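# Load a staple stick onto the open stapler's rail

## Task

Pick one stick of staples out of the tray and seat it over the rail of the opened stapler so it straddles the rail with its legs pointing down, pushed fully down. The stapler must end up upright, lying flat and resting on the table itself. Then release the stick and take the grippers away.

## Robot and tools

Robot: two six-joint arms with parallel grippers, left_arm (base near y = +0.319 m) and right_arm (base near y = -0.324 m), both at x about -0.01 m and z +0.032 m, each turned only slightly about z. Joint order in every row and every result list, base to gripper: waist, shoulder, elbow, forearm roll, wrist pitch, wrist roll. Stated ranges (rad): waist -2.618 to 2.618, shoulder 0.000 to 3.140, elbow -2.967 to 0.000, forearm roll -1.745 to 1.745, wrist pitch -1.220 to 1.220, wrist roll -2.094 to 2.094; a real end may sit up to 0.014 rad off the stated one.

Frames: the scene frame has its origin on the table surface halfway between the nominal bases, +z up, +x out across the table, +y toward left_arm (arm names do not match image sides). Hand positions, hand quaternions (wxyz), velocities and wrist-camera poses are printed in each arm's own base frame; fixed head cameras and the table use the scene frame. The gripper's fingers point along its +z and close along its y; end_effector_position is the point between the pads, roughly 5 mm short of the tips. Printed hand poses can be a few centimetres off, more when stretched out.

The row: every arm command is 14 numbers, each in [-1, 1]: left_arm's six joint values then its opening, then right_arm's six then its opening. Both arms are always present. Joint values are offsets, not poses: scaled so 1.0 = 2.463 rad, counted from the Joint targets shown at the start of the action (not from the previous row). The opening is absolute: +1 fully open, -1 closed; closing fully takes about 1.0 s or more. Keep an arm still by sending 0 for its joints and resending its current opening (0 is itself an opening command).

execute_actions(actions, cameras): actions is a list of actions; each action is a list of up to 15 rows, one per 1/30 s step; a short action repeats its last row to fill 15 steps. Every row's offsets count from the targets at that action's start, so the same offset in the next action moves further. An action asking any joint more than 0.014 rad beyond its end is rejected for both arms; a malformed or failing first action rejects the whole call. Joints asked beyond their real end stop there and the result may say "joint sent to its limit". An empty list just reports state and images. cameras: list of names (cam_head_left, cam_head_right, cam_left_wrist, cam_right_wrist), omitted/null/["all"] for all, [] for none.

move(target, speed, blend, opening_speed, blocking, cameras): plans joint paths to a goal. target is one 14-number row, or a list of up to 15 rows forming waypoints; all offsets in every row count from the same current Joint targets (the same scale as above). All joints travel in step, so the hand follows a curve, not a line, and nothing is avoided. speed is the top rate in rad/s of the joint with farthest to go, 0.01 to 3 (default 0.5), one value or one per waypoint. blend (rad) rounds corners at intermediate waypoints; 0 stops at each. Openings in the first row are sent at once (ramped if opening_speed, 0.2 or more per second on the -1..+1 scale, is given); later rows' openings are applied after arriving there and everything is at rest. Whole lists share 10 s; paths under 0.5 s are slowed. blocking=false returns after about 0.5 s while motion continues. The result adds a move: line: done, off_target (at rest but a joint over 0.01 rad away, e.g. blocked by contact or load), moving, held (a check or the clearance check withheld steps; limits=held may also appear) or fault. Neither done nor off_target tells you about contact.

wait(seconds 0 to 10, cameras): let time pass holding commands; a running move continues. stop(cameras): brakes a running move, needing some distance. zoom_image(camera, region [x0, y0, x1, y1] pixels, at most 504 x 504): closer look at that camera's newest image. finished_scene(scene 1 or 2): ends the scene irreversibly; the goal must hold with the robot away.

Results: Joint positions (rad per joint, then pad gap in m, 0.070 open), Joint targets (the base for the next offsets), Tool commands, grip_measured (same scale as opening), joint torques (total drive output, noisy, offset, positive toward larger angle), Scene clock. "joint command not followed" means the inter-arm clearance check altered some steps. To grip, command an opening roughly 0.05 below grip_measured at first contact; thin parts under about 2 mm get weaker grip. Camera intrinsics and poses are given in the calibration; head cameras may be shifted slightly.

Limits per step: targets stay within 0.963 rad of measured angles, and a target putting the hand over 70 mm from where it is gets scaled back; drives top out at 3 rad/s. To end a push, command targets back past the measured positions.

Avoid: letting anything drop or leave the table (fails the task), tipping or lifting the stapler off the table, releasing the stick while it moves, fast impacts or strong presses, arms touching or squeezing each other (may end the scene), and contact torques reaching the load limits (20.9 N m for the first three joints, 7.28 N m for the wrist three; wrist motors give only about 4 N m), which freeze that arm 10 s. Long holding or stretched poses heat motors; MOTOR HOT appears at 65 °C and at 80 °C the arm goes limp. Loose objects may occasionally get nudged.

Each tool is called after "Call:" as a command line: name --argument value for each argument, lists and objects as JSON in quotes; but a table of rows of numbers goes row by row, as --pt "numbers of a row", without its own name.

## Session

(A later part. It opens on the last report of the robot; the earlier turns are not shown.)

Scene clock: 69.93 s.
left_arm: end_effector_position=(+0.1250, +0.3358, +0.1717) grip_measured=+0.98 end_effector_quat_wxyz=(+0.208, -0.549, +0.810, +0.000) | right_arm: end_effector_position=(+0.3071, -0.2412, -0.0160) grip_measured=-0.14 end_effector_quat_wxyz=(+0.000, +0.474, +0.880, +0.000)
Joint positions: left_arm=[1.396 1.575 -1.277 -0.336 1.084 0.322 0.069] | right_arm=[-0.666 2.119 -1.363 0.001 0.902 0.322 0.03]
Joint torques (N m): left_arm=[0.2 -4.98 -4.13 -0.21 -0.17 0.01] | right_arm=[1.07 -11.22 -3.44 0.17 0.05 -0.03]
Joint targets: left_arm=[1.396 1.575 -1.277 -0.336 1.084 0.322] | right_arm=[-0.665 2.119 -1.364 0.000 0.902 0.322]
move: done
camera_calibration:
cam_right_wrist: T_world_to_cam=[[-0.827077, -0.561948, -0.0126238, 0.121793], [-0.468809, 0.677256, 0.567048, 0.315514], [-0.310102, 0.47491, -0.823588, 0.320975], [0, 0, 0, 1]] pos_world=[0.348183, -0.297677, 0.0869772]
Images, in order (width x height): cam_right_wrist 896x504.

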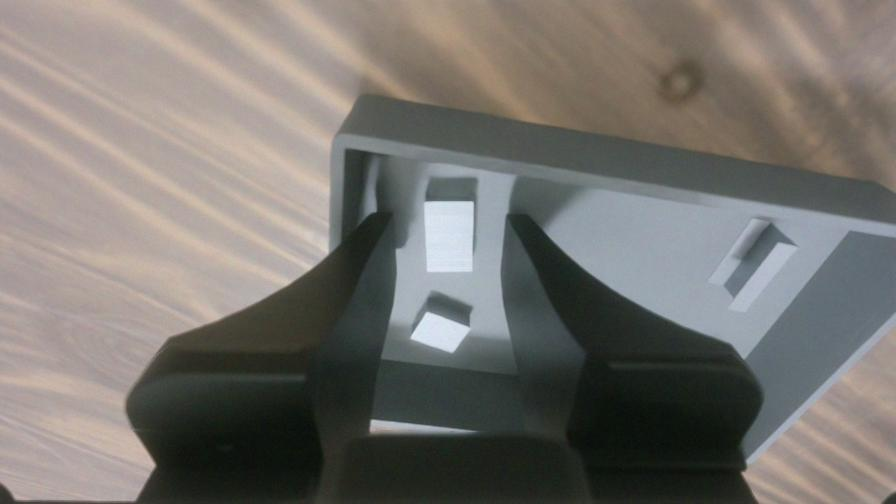

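Call:
move --pt "0 0 0 0 0 0 1 0 0.0023 0.0015 0 -0.0037 0 -0.14" --pt "0 0 0 0 0 0 1 0 0.0023 0.0015 0 -0.0037 0 -0.72" --speed 0.1 --opening_speed 0.4 --cameras '["cam_right_wrist"]'

Call:
zoom_image --camera "cam_right_wrist" --region '[350, 150, 550, 310]'

Scene clock: 74.13 s.
left_arm: end_effector_position=(+0.1250, +0.3358, +0.1717) grip_measured=+0.98 end_effector_quat_wxyz=(+0.208, -0.549, +0.810, +0.000) | right_arm: end_effector_position=(+0.3072, -0.2412, -0.0188) grip_measured=-0.64 end_effector_quat_wxyz=(+0.000, +0.474, +0.880, +0.000)
Joint positions: left_arm=[1.396 1.575 -1.277 -0.336 1.084 0.322 0.069] | right_arm=[-0.666 2.124 -1.36 0.001 0.893 0.322 0.013]
Joint torques (N m): left_arm=[0.19 -4.98 -4.11 -0.21 -0.17 0.01] | right_arm=[0.42 -8.64 -2.09 -0.02 0.08 0.02]
Joint targets: left_arm=[1.396 1.575 -1.277 -0.336 1.084 0.322] | right_arm=[-0.665 2.125 -1.360 0.000 0.893 0.322]
move: done
camera_calibration:
cam_right_wrist: T_world_to_cam=[[-0.827053, -0.561983, -0.0126143, 0.121765], [-0.468925, 0.677379, 0.566804, 0.317314], [-0.309989, 0.474692, -0.823756, 0.318657], [0, 0, 0, 1]] pos_world=[0.348283, -0.297776, 0.0841772]
Images, in order (width x height): cam_right_wrist 896x504.

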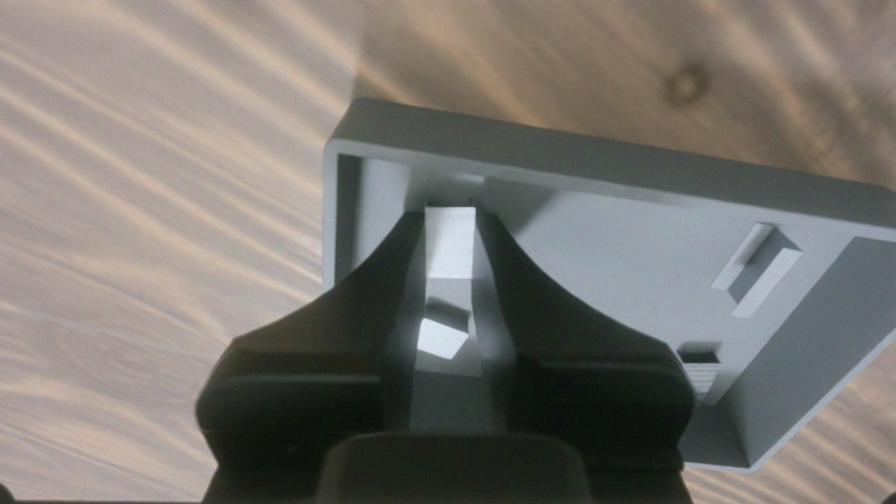

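Scaled by 2.520 from the camera's 896x504 image, which has a finer 1280x720 frame.

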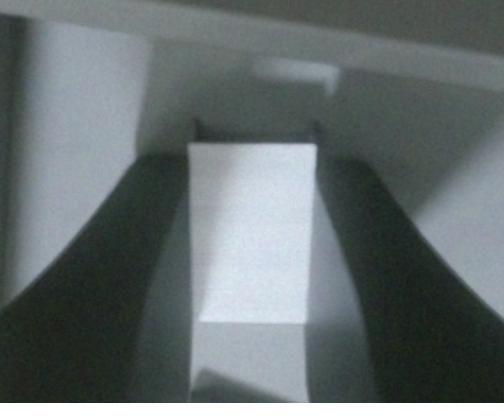

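Call:
move --pt "0 0 0 0 0 0 1 0 -0.0402 -0.0374 0 0.078 0 -0.72" --pt "0 0 0 0 0 0 1 0.05 -0.1319 0.0535 0 0.0784 0 -0.72" --pt "0 0 0 0 0 0 1 0.4936 -0.1319 0.0535 0 0.0784 0.0702 -0.72" --speed '[0.3,0.6,0.8]' --blend '[0.02,0.05,0]' --cameras '["cam_right_wrist","cam_head_right","cam_head_left"]'

Call:
zoom_image --camera "cam_right_wrist" --region '[350, 120, 550, 280]'

Scene clock: 82.87 s.
left_arm: end_effector_position=(+0.1250, +0.3358, +0.1717) grip_measured=+0.98 end_effector_quat_wxyz=(+0.208, -0.549, +0.810, +0.000) | right_arm: end_effector_position=(+0.2841, +0.1746, +0.0702) grip_measured=-0.64 end_effector_quat_wxyz=(+0.000, -0.028, +1.000, +0.000)
Joint positions: left_arm=[1.396 1.575 -1.277 -0.336 1.084 0.322 0.069] | right_arm=[0.551 1.799 -1.227 0.001 1.086 0.494 0.013]
Joint torques (N m): left_arm=[0.18 -4.98 -4.12 -0.22 -0.16 0.01] | right_arm=[-0.79 -6.49 -3.76 0.05 -0.17 -0.01]
Joint targets: left_arm=[1.396 1.575 -1.277 -0.336 1.084 0.322] | right_arm=[0.550 1.800 -1.228 0.000 1.086 0.495]
move: done
camera_calibration:
cam_right_wrist: T_world_to_cam=[[0.0704533, -0.997437, -0.0124692, 0.158607], [-0.820889, -0.0650757, 0.567368, 0.203899], [-0.566725, -0.0297371, -0.82337, 0.348427], [0, 0, 0, 1]] pos_world=[0.353667, 0.18183, 0.173177]
Images, in order (width x height): cam_head_left 896x504, cam_head_right 896x504, cam_right_wrist 896x504.

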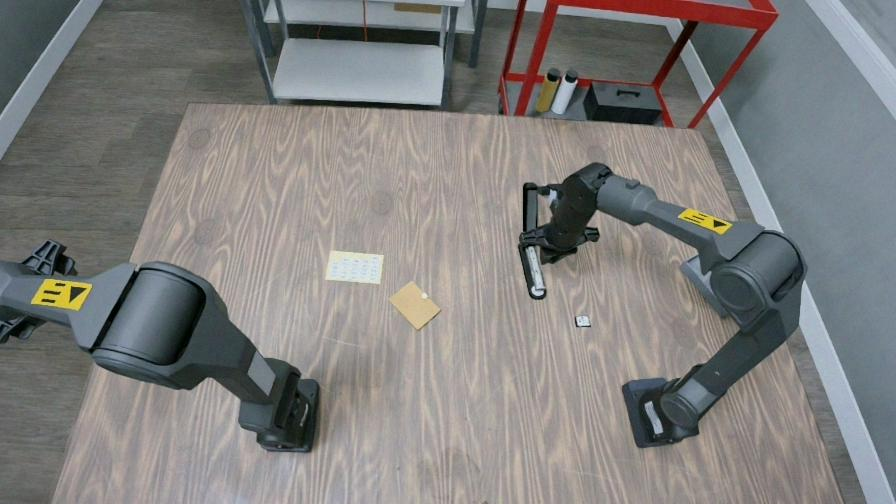

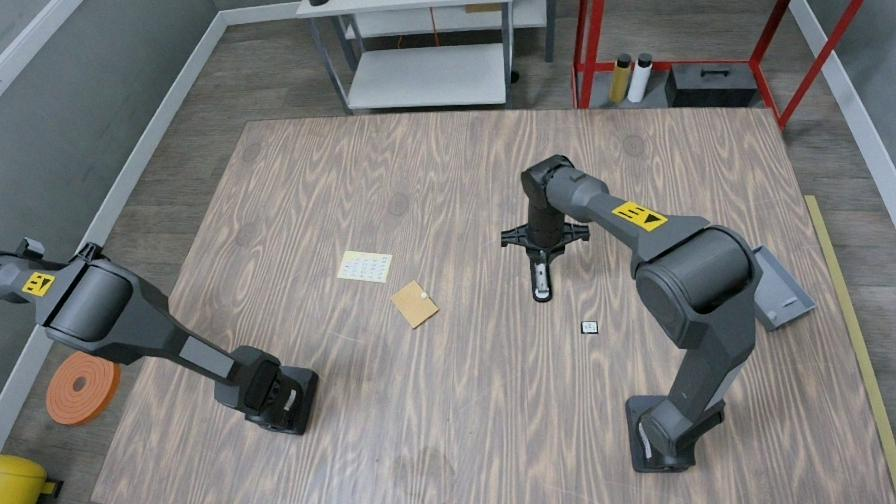

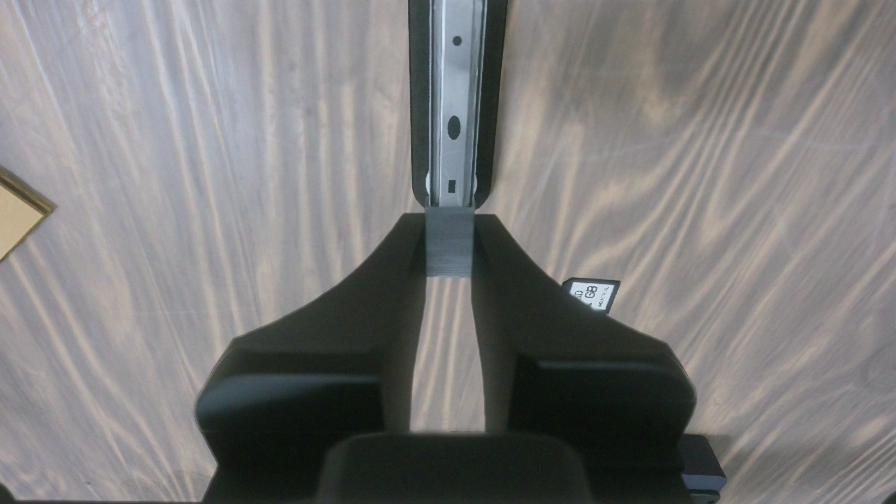

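Scaled by 2.520 from the camera's 896x504 image, which has a finer 1280x720 frame.

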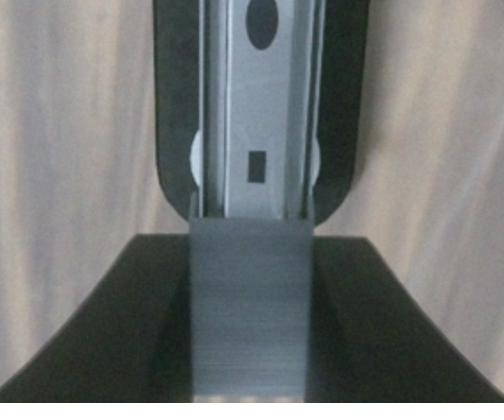

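Call:
zoom_image --camera "cam_right_wrist" --region '[405, 0, 515, 75]'

Call:
zoom_image --camera "cam_right_wrist" --region '[405, 150, 505, 220]'

Scaled by 4.582 from the camera's 896x504 image, which has a finer 1280x720 frame.

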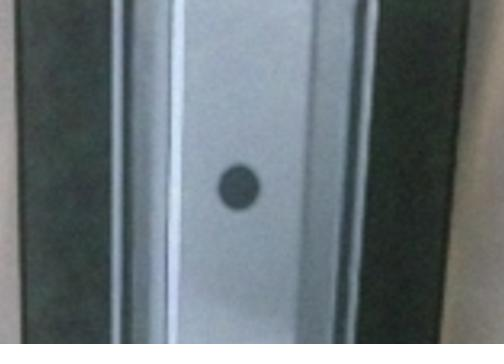

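Scaled by 5.040 from the camera's 896x504 image, which has a finer 1280x720 frame.

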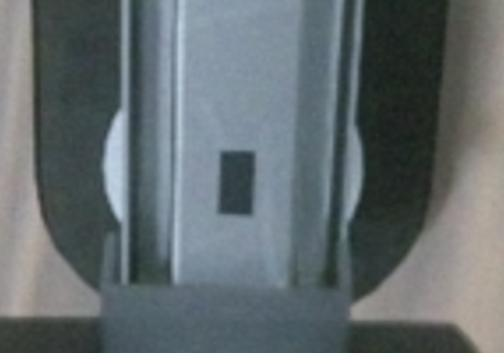

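Call:
move --target '[0,0,0,0,0,0,1,-0.0006,0.0370,0.0453,0,-0.0823,0.0069,-0.72]' --speed 0.25 --cameras '["cam_right_wrist","cam_head_left"]'

Call:
zoom_image --camera "cam_right_wrist" --region '[380, 130, 520, 270]'

Call:
zoom_image --camera "cam_head_left" --region '[510, 220, 570, 310]'

Scene clock: 94.00 s.
left_arm: end_effector_position=(+0.1250, +0.3358, +0.1717) grip_measured=+0.98 end_effector_quat_wxyz=(+0.208, -0.549, +0.810, +0.000) | right_arm: end_effector_position=(+0.2838, +0.1737, +0.0145) grip_measured=-0.64 end_effector_quat_wxyz=(-0.001, -0.019, +1.000, +0.000)
Joint positions: left_arm=[1.396 1.575 -1.277 -0.336 1.084 0.322 0.069] | right_arm=[0.549 1.892 -1.115 0.001 0.883 0.511 0.013]
Joint torques (N m): left_arm=[0.18 -4.99 -4.12 -0.21 -0.17 0.01] | right_arm=[-0.91 -8.65 -3.26 -0.06 0.12 0.03]
Joint targets: left_arm=[1.396 1.575 -1.277 -0.336 1.084 0.322] | right_arm=[0.549 1.891 -1.116 0.000 0.884 0.512]
move: done
camera_calibration:
cam_right_wrist: T_world_to_cam=[[0.0514786, -0.998608, -0.0115025, 0.162533], [-0.821122, -0.0488792, 0.568656, 0.232397], [-0.568427, -0.0198287, -0.822495, 0.301107], [0, 0, 0, 1]] pos_world=[0.353616, 0.179637, 0.117375]
Images, in order (width x height): cam_head_left 896x504, cam_right_wrist 896x504.

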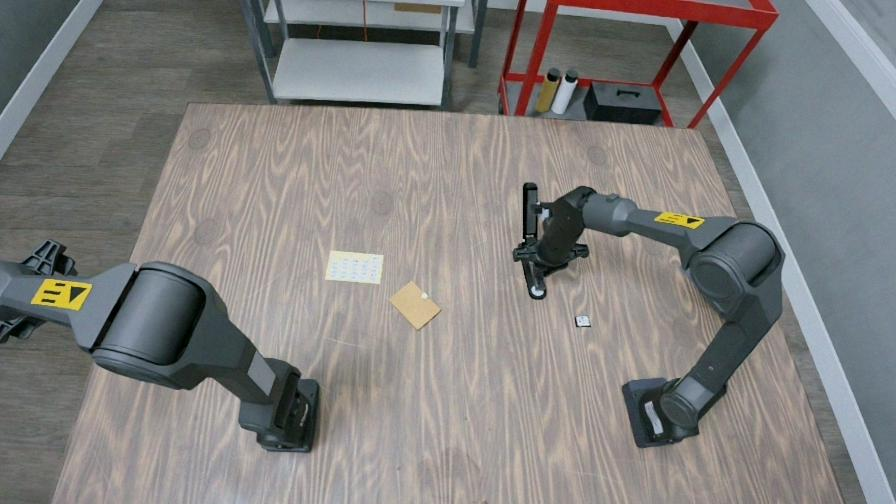

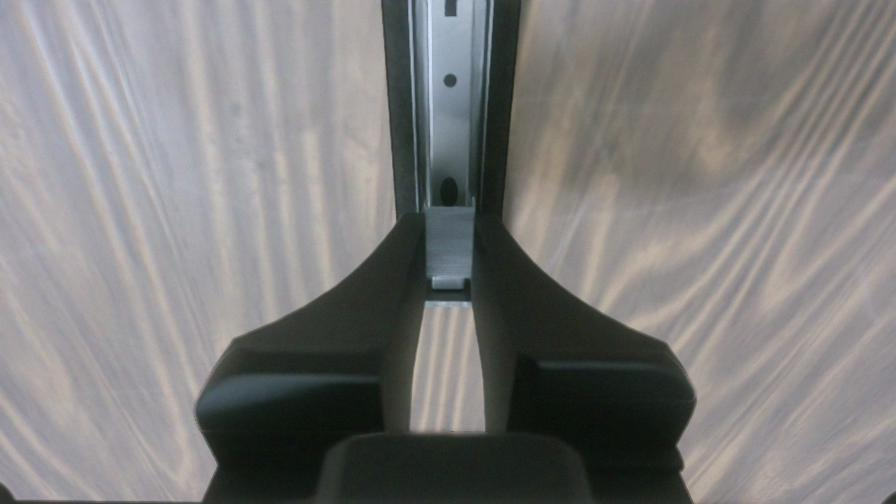

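Scaled by 3.600 from the camera's 896x504 image, which has a finer 1280x720 frame.

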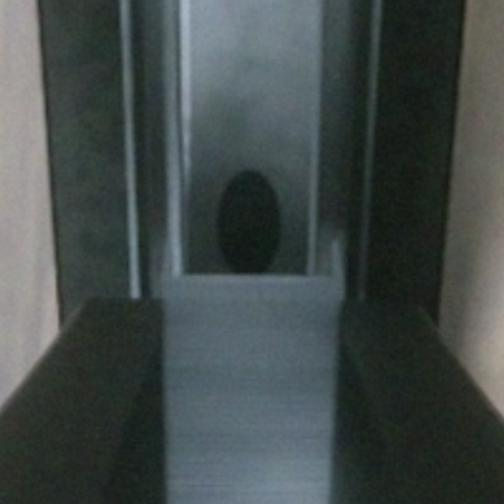

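Scaled by 5.600 from the camera's 896x504 image, which has a finer 1280x720 frame.

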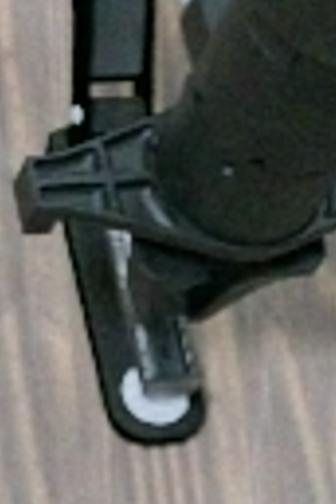

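Call:
move --target '[0,0,0,0,0,0,1,0.0004,0.0058,0.0044,0,-0.0103,0,-0.72]' --speed 0.06 --cameras '["cam_right_wrist"]'

Call:
zoom_image --camera "cam_right_wrist" --region '[380, 170, 520, 310]'

Scene clock: 97.43 s.
left_arm: end_effector_position=(+0.1250, +0.3358, +0.1717) grip_measured=+0.98 end_effector_quat_wxyz=(+0.208, -0.549, +0.810, +0.000) | right_arm: end_effector_position=(+0.2843, +0.1741, +0.0081) grip_measured=-0.64 end_effector_quat_wxyz=(+0.000, -0.019, +1.000, +0.000)
Joint positions: left_arm=[1.396 1.575 -1.277 -0.336 1.084 0.322 0.069] | right_arm=[0.549 1.905 -1.106 0.001 0.858 0.511 0.013]
Joint torques (N m): left_arm=[0.19 -4.98 -4.11 -0.21 -0.16 0.01] | right_arm=[1.1 -7.31 -2.37 -0.06 0 -0.07]
Joint targets: left_arm=[1.396 1.575 -1.277 -0.336 1.084 0.322] | right_arm=[0.550 1.905 -1.106 0.000 0.858 0.512]
move: done
camera_calibration:
cam_right_wrist: T_world_to_cam=[[0.0514847, -0.998591, -0.0128311, 0.162785], [-0.822372, -0.0496819, 0.566777, 0.236968], [-0.566616, -0.0186283, -0.823771, 0.295467], [0, 0, 0, 1]] pos_world=[0.353911, 0.179833, 0.111178]
Images, in order (width x height): cam_right_wrist 896x504.

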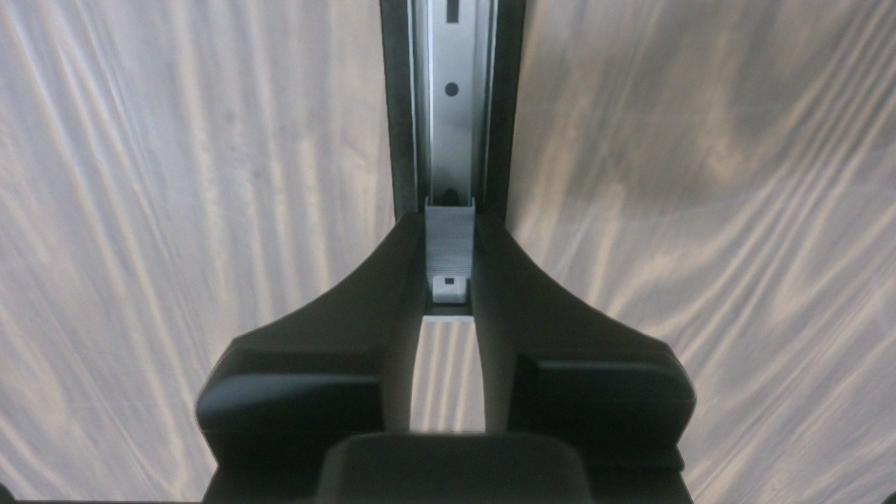

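Scaled by 3.600 from the camera's 896x504 image, which has a finer 1280x720 frame.

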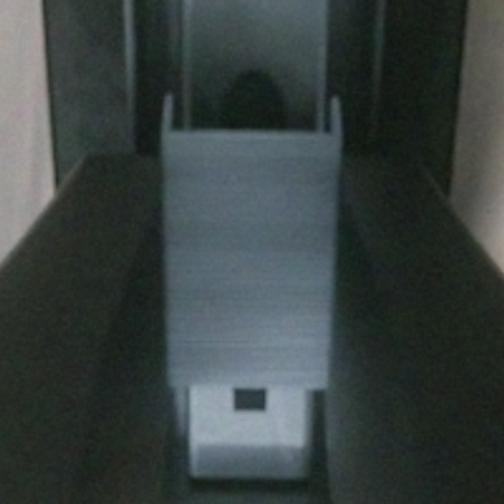

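Call:
move --target '[0,0,0,0,0,0,1,-0.0002,0.0034,0.0024,0,-0.0058,0,-0.72]' --speed 0.06 --cameras '["cam_right_wrist"]'

Call:
zoom_image --camera "cam_right_wrist" --region '[380, 170, 520, 310]'

Scene clock: 99.67 s.
left_arm: end_effector_position=(+0.1250, +0.3358, +0.1717) grip_measured=+0.98 end_effector_quat_wxyz=(+0.208, -0.549, +0.810, +0.000) | right_arm: end_effector_position=(+0.2843, +0.1740, +0.0043) grip_measured=-0.64 end_effector_quat_wxyz=(+0.000, -0.019, +1.000, +0.000)
Joint positions: left_arm=[1.396 1.575 -1.277 -0.336 1.084 0.322 0.069] | right_arm=[0.549 1.913 -1.1 0.001 0.844 0.511 0.013]
Joint torques (N m): left_arm=[0.21 -4.98 -4.14 -0.21 -0.16 0.01] | right_arm=[-0.21 -7.23 -2.26 0 -0.1 -0.03]
Joint targets: left_arm=[1.396 1.575 -1.277 -0.336 1.084 0.322] | right_arm=[0.549 1.913 -1.100 0.000 0.844 0.512]
move: done
camera_calibration:
cam_right_wrist: T_world_to_cam=[[0.0514847, -0.998591, -0.0128311, 0.162735], [-0.822372, -0.0496819, 0.566777, 0.239178], [-0.566616, -0.0186283, -0.823771, 0.292254], [0, 0, 0, 1]] pos_world=[0.353911, 0.179833, 0.107278]
Images, in order (width x height): cam_right_wrist 896x504.

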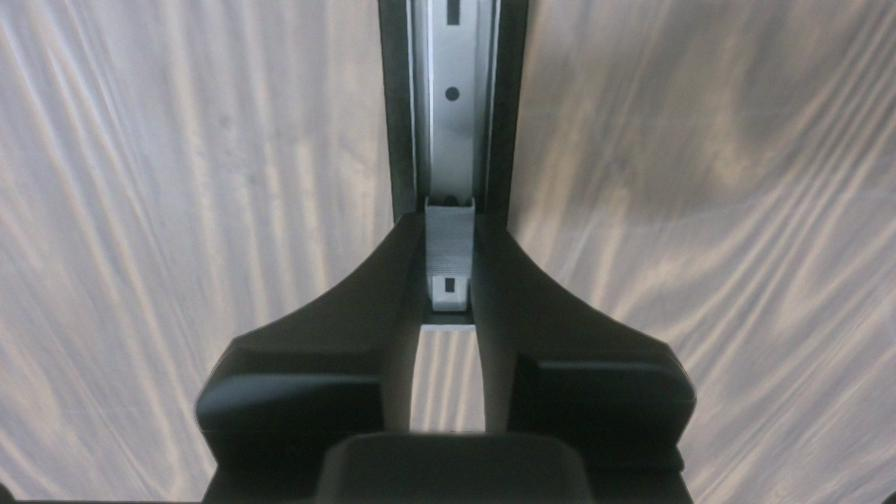

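Scaled by 3.600 from the camera's 896x504 image, which has a finer 1280x720 frame.

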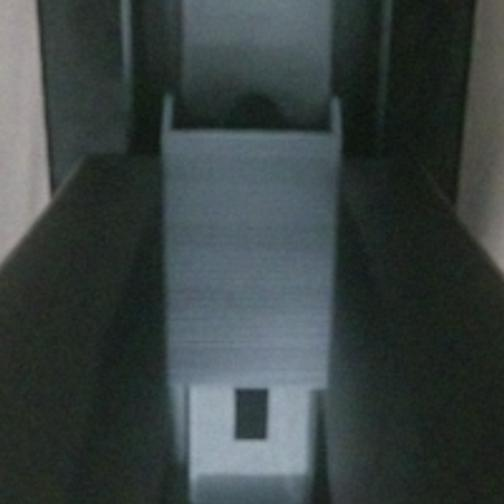

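Call:
move --target '[0,0,0,0,0,0,1,-0.0005,0.0034,0.0024,0,-0.0058,0,-0.72]' --speed 0.06 --cameras '["cam_right_wrist"]'

Call:
zoom_image --camera "cam_right_wrist" --region '[380, 170, 520, 310]'

Scene clock: 101.63 s.
left_arm: end_effector_position=(+0.1250, +0.3358, +0.1717) grip_measured=+0.98 end_effector_quat_wxyz=(+0.208, -0.549, +0.810, +0.000) | right_arm: end_effector_position=(+0.2844, +0.1741, +0.0015) grip_measured=-0.64 end_effector_quat_wxyz=(+0.001, -0.019, +1.000, +0.001)
Joint positions: left_arm=[1.396 1.575 -1.277 -0.336 1.084 0.322 0.069] | right_arm=[0.549 1.918 -1.095 0.001 0.832 0.511 0.013]
Joint torques (N m): left_arm=[0.17 -4.99 -4.12 -0.21 -0.16 0.01] | right_arm=[-1.22 -2.39 -1.31 0.02 -1.28 -0.02]
Joint targets: left_arm=[1.396 1.575 -1.277 -0.336 1.084 0.322] | right_arm=[0.548 1.922 -1.094 0.000 0.830 0.512]
move: done
camera_calibration:
cam_right_wrist: T_world_to_cam=[[0.0514905, -0.998582, -0.0134809, 0.162763], [-0.823137, -0.05008, 0.56563, 0.241167], [-0.565503, -0.0180279, -0.824549, 0.289609], [0, 0, 0, 1]] pos_world=[0.353908, 0.179831, 0.104579]
Images, in order (width x height): cam_right_wrist 896x504.

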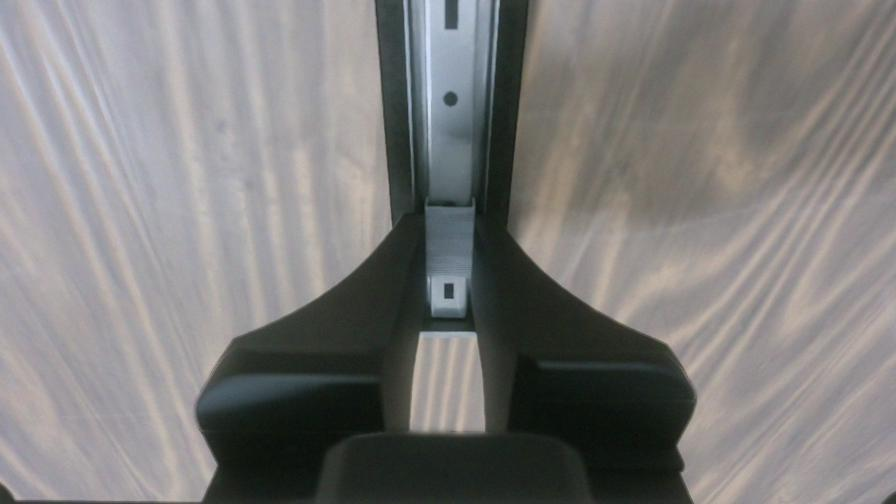

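Scaled by 3.600 from the camera's 896x504 image, which has a finer 1280x720 frame.

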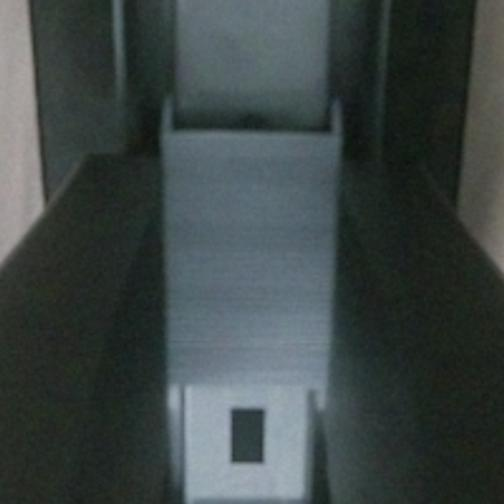

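Call:
move --pt "0 0 0 0 0 0 1 0.0003 -0.0018 -0.0012 0 0.0028 0 -0.72" --pt "0 0 0 0 0 0 1 0.0003 -0.0018 -0.0012 0 0.0028 0 -0.56" --speed 0.06 --opening_speed 0.3 --cameras '["cam_right_wrist"]'

Call:
zoom_image --camera "cam_right_wrist" --region '[380, 170, 520, 310]'

Scene clock: 105.67 s.
left_arm: end_effector_position=(+0.1250, +0.3358, +0.1717) grip_measured=+0.98 end_effector_quat_wxyz=(+0.208, -0.549, +0.810, +0.000) | right_arm: end_effector_position=(+0.2837, +0.1734, +0.0011) grip_measured=-0.56 end_effector_quat_wxyz=(-0.002, -0.018, +1.000, -0.001)
Joint positions: left_arm=[1.396 1.575 -1.277 -0.336 1.084 0.322 0.069] | right_arm=[0.548 1.92 -1.096 0.001 0.837 0.511 0.015]
Joint torques (N m): left_arm=[0.2 -4.98 -4.11 -0.21 -0.16 0.01] | right_arm=[1.27 -6.83 -0.34 0.06 0.16 -0.03]
Joint targets: left_arm=[1.396 1.575 -1.277 -0.336 1.084 0.322] | right_arm=[0.549 1.917 -1.097 0.000 0.837 0.512]
move: done
camera_calibration:
cam_right_wrist: T_world_to_cam=[[0.0505911, -0.998662, -0.0107297, 0.162317], [-0.82036, -0.0476811, 0.569856, 0.239595], [-0.569605, -0.0200274, -0.821675, 0.290341], [0, 0, 0, 1]] pos_world=[0.353722, 0.179339, 0.103773]
Images, in order (width x height): cam_right_wrist 896x504.

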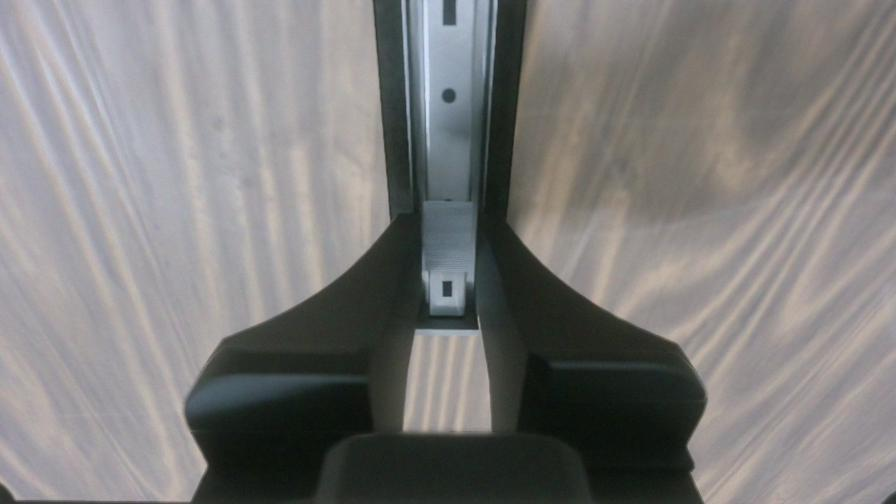

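Scaled by 3.600 from the camera's 896x504 image, which has a finer 1280x720 frame.

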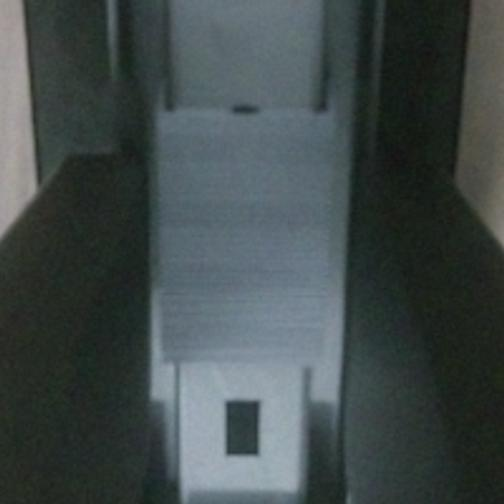

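Call:
move --pt "0 0 0 0 0 0 1 0 -0.0106 -0.0077 0 0.0191 0 -0.56" --pt "0 0 0 0 0 0 1 0 -0.0475 -0.0532 0 0.1011 0 -0.56" --speed '[0.06,0.3]' --cameras '["cam_right_wrist"]'

Call:
zoom_image --camera "cam_right_wrist" --region '[390, 100, 510, 240]'

Scene clock: 111.70 s.
left_arm: end_effector_position=(+0.1250, +0.3358, +0.1717) grip_measured=+0.98 end_effector_quat_wxyz=(+0.208, -0.549, +0.810, +0.000) | right_arm: end_effector_position=(+0.2850, +0.1745, +0.0707) grip_measured=-0.56 end_effector_quat_wxyz=(+0.001, -0.019, +1.000, +0.001)
Joint positions: left_arm=[1.396 1.575 -1.277 -0.336 1.084 0.322 0.069] | right_arm=[0.549 1.799 -1.229 0.001 1.086 0.511 0.015]
Joint torques (N m): left_arm=[0.19 -4.99 -4.11 -0.21 -0.17 0.01] | right_arm=[-0.87 -7.08 -2.64 0.17 -0.21 0]
Joint targets: left_arm=[1.396 1.575 -1.277 -0.336 1.084 0.322] | right_arm=[0.549 1.800 -1.228 0.000 1.086 0.512]
move: done
camera_calibration:
cam_right_wrist: T_world_to_cam=[[0.051628, -0.998576, -0.0134697, 0.164013], [-0.822971, -0.0501819, 0.565862, 0.202459], [-0.565732, -0.0181291, -0.82439, 0.347086], [0, 0, 0, 1]] pos_world=[0.354508, 0.180231, 0.173779]
Images, in order (width x height): cam_right_wrist 896x504.

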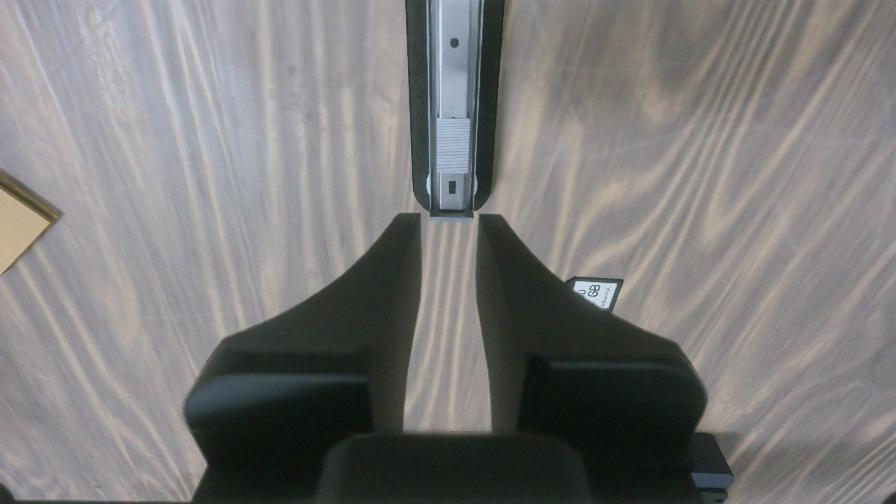

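Scaled by 3.600 from the camera's 896x504 image, which has a finer 1280x720 frame.

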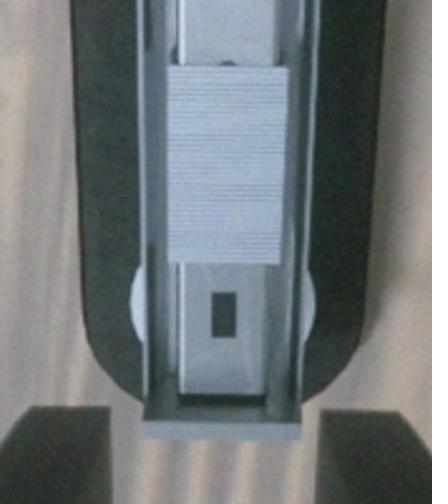

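Call:
move --target '[0,0,0,0,0,0,1,-0.0012,0.0415,0.0440,0,-0.0855,0,-1]' --speed 0.2 --opening_speed 1 --cameras '["cam_right_wrist"]'

Call:
zoom_image --camera "cam_right_wrist" --region '[380, 150, 520, 290]'

Scene clock: 116.63 s.
left_arm: end_effector_position=(+0.1250, +0.3358, +0.1717) grip_measured=+0.98 end_effector_quat_wxyz=(+0.208, -0.549, +0.810, +0.000) | right_arm: end_effector_position=(+0.2859, +0.1740, +0.0112) grip_measured=-1.00 end_effector_quat_wxyz=(-0.001, -0.017, +1.000, +0.000)
Joint positions: left_arm=[1.396 1.575 -1.277 -0.336 1.084 0.322 0.069] | right_arm=[0.546 1.904 -1.119 0.001 0.874 0.511 0]
Joint torques (N m): left_arm=[0.21 -4.98 -4.11 -0.21 -0.16 0.01] | right_arm=[-0.89 -8.4 -3.34 0.17 0.13 0.02]
Joint targets: left_arm=[1.396 1.575 -1.277 -0.336 1.084 0.322] | right_arm=[0.546 1.903 -1.119 0.000 0.875 0.512]
move: done
camera_calibration:
cam_right_wrist: T_world_to_cam=[[0.048844, -0.998735, -0.0119507, 0.163397], [-0.821639, -0.0469804, 0.56807, 0.235911], [-0.567912, -0.0179277, -0.822894, 0.299111], [0, 0, 0, 1]] pos_world=[0.355721, 0.179636, 0.114076]
Images, in order (width x height): cam_right_wrist 896x504.

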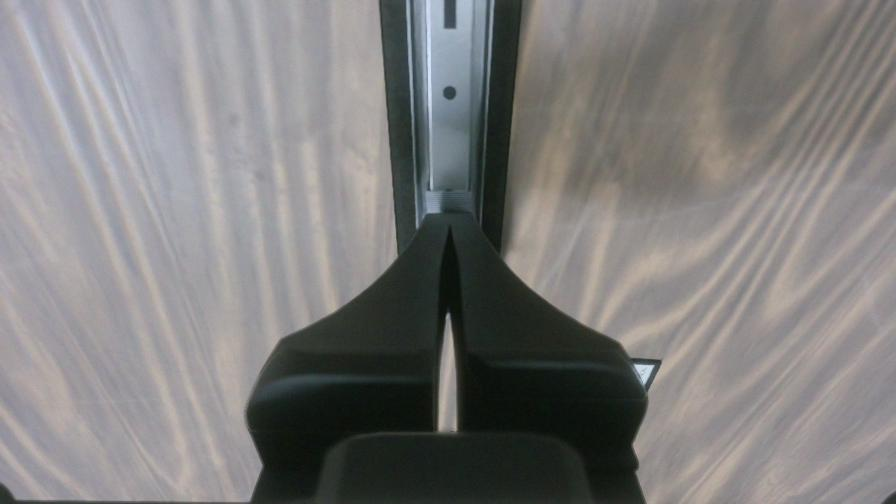

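Scaled by 3.600 from the camera's 896x504 image, which has a finer 1280x720 frame.

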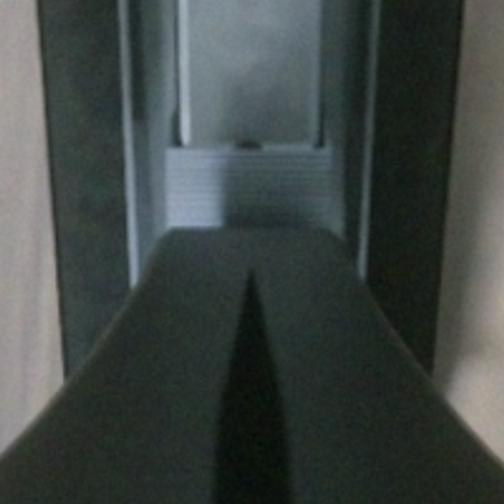

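Call:
move --target '[0,0,0,0,0,0,1,0,0.0050,0.0038,0,-0.0088,0,-1]' --speed 0.06 --cameras '["cam_right_wrist"]'

Call:
move --target '[0,0,0,0,0,0,1,0,0.0033,0.0025,0,-0.0059,0,-1]' --speed 0.06 --cameras '["cam_right_wrist"]'

Call:
zoom_image --camera "cam_right_wrist" --region '[380, 150, 520, 290]'

Scene clock: 118.97 s.
left_arm: end_effector_position=(+0.1250, +0.3358, +0.1717) grip_measured=+0.98 end_effector_quat_wxyz=(+0.208, -0.549, +0.810, +0.000) | right_arm: end_effector_position=(+0.2862, +0.1742, +0.0059) grip_measured=-1.00 end_effector_quat_wxyz=(+0.000, -0.017, +1.000, +0.000)
Joint positions: left_arm=[1.396 1.575 -1.277 -0.336 1.084 0.322 0.069] | right_arm=[0.546 1.914 -1.11 0.001 0.853 0.511 0]
Joint torques (N m): left_arm=[0.19 -4.99 -4.13 -0.21 -0.17 0.01] | right_arm=[-0.49 -6.99 -2.32 0.13 -0.04 0.02]
Joint targets: left_arm=[1.396 1.575 -1.277 -0.336 1.084 0.322] | right_arm=[0.546 1.915 -1.110 0.000 0.853 0.512]
move: done
camera_calibration:
cam_right_wrist: T_world_to_cam=[[0.0488217, -0.998725, -0.0128215, 0.163529], [-0.822484, -0.0474828, 0.566802, 0.239477], [-0.566688, -0.0171268, -0.823754, 0.294404], [0, 0, 0, 1]] pos_world=[0.355818, 0.179734, 0.108878]
Images, in order (width x height): cam_right_wrist 896x504.

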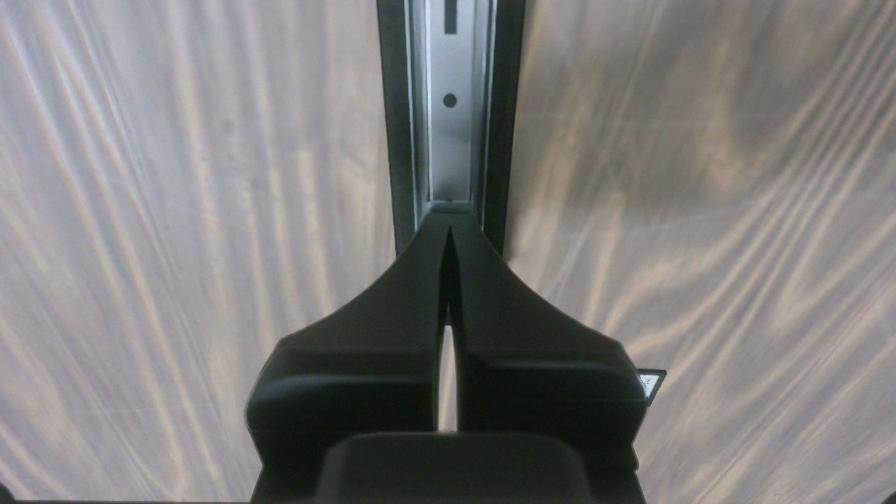

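Scene clock: 119.67 s.
left_arm: end_effector_position=(+0.1250, +0.3358, +0.1717) grip_measured=+0.98 end_effector_quat_wxyz=(+0.208, -0.549, +0.810, +0.000) | right_arm: end_effector_position=(+0.2868, +0.1745, +0.0031) grip_measured=-1.00 end_effector_quat_wxyz=(+0.002, -0.017, +1.000, +0.001)
Joint positions: left_arm=[1.396 1.575 -1.277 -0.336 1.084 0.322 0.069] | right_arm=[0.546 1.92 -1.105 0.001 0.839 0.511 0]
Joint torques (N m): left_arm=[0.18 -4.97 -4.11 -0.21 -0.17 0.01] | right_arm=[-0.64 -2.51 -0.37 0.1 -0.54 0.03]
Joint targets: left_arm=[1.396 1.575 -1.277 -0.336 1.084 0.322] | right_arm=[0.546 1.923 -1.104 0.000 0.839 0.512]
move: done
camera_calibration:
cam_right_wrist: T_world_to_cam=[[0.0488676, -0.998699, -0.0145995, 0.163846], [-0.824338, -0.0485809, 0.56401, 0.242295], [-0.563985, -0.0155269, -0.825639, 0.291467], [0, 0, 0, 1]] pos_world=[0.35611, 0.179929, 0.106382]
Images, in order (width x height): cam_right_wrist 896x504.

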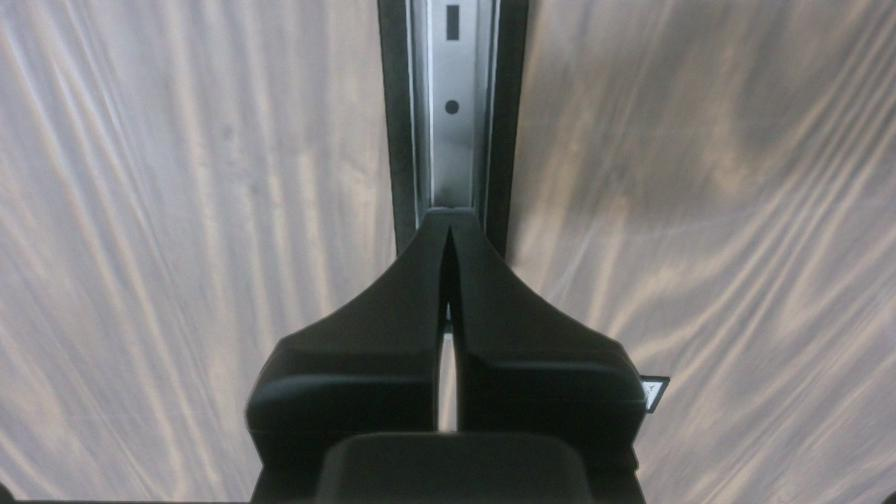

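Scaled by 3.600 from the camera's 896x504 image, which has a finer 1280x720 frame.

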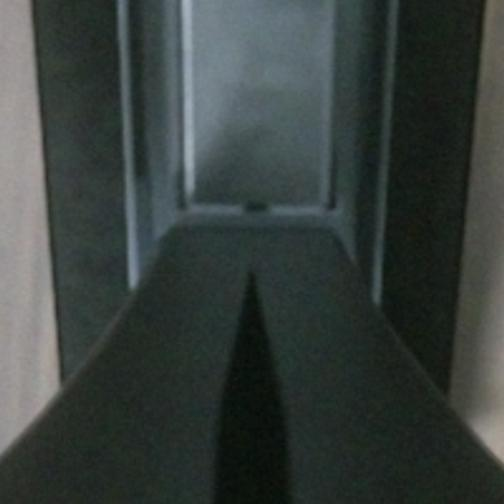

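Call:
move --pt "0 0 0 0 0 0 1 0 -0.008 -0.0062 0 0.0143 0 -1" --pt "0 0 0 0 0 0 1 0 -0.0498 -0.0503 0 0.1002 0 -1" --pt "0 0 0 0 0 0 1 -0.2 -0.08 -0.0503 0 0.1202 0 -0.8" --speed '[0.06,0.3,0.7]' --cameras '["cam_right_wrist","cam_head_left","cam_head_right"]'

Call:
zoom_image --camera "cam_right_wrist" --region '[200, 0, 500, 250]'

Call:
zoom_image --camera "cam_head_left" --region '[515, 230, 555, 302]'

Scene clock: 124.90 s.
left_arm: end_effector_position=(+0.1250, +0.3358, +0.1717) grip_measured=+0.98 end_effector_quat_wxyz=(+0.208, -0.549, +0.810, +0.000) | right_arm: end_effector_position=(+0.3255, +0.0173, +0.0944) grip_measured=-0.80 end_effector_quat_wxyz=(+0.012, +0.227, +0.974, +0.004)
Joint positions: left_arm=[1.396 1.575 -1.277 -0.336 1.084 0.322 0.069] | right_arm=[0.053 1.726 -1.228 0.001 1.135 0.511 0.007]
Joint torques (N m): left_arm=[0.18 -4.99 -4.1 -0.21 -0.16 0.01] | right_arm=[0.67 -6.85 -2.9 0.24 -0.17 -0.01]
Joint targets: left_arm=[1.396 1.575 -1.277 -0.336 1.084 0.322] | right_arm=[0.053 1.726 -1.228 0.000 1.135 0.512]
move: done
camera_calibration:
cam_right_wrist: T_world_to_cam=[[-0.429572, -0.902698, -0.0245979, 0.161292], [-0.760545, 0.34697, 0.548801, 0.188892], [-0.486867, 0.254458, -0.835591, 0.357353], [0, 0, 0, 1]] pos_world=[0.386931, -0.0108736, 0.198904]
Images, in order (width x height): cam_head_left 896x504, cam_head_right 896x504, cam_right_wrist 896x504.

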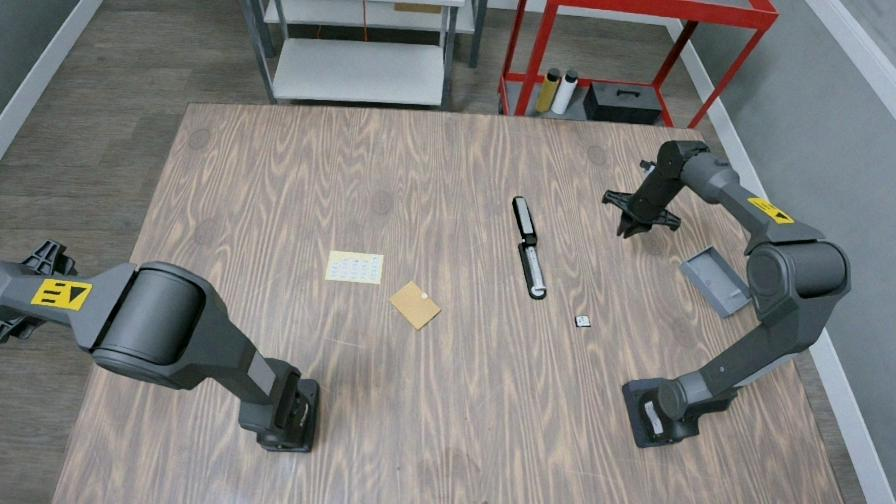

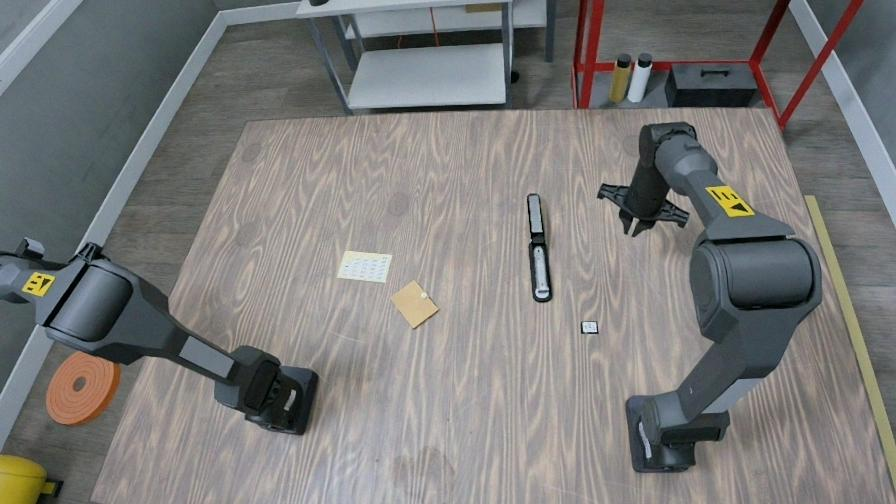

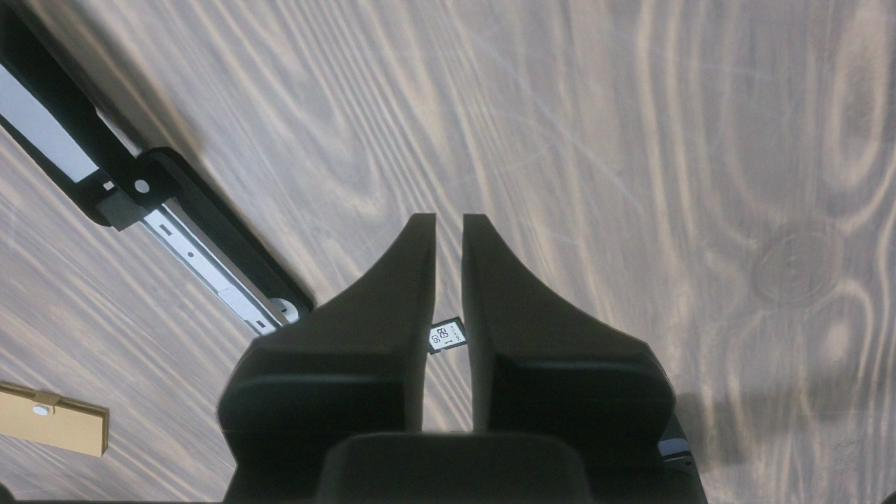

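Scaled by 1.680 from the camera's 896x504 image, which has a finer 1280x720 frame.

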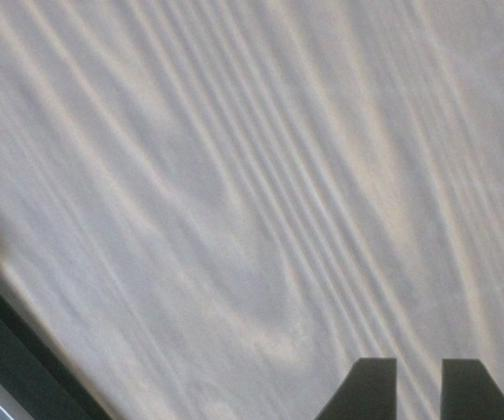

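Scaled by 7.000 from the camera's 896x504 image, which has a finer 1280x720 frame.

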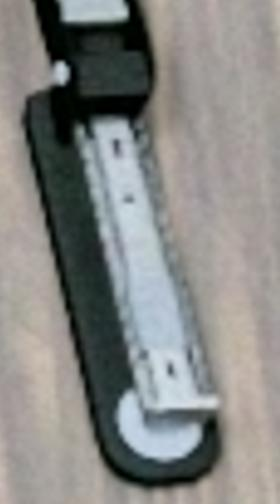

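Call:
zoom_image --camera "cam_right_wrist" --region '[130, 190, 330, 340]'

Call:
zoom_image --camera "cam_head_right" --region '[505, 180, 575, 310]'

Scaled by 2.520 from the camera's 896x504 image, which has a finer 1280x720 frame.

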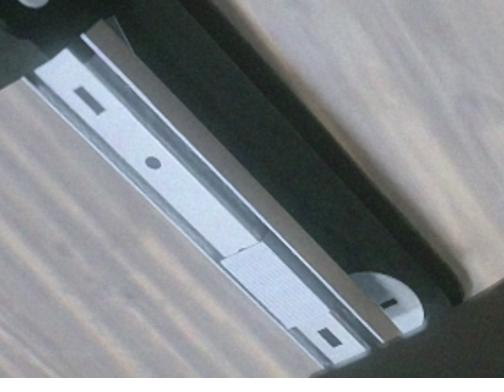

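Scaled by 3.877 from the camera's 896x504 image, which has a finer 1280x720 frame.

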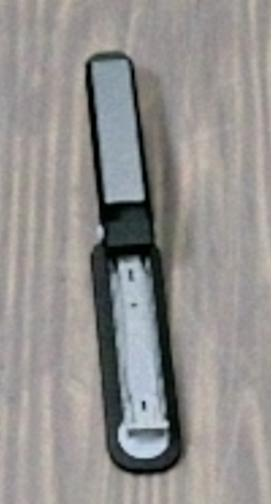

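Call:
finished_scene --scene 1

The scene is finished: the task was done.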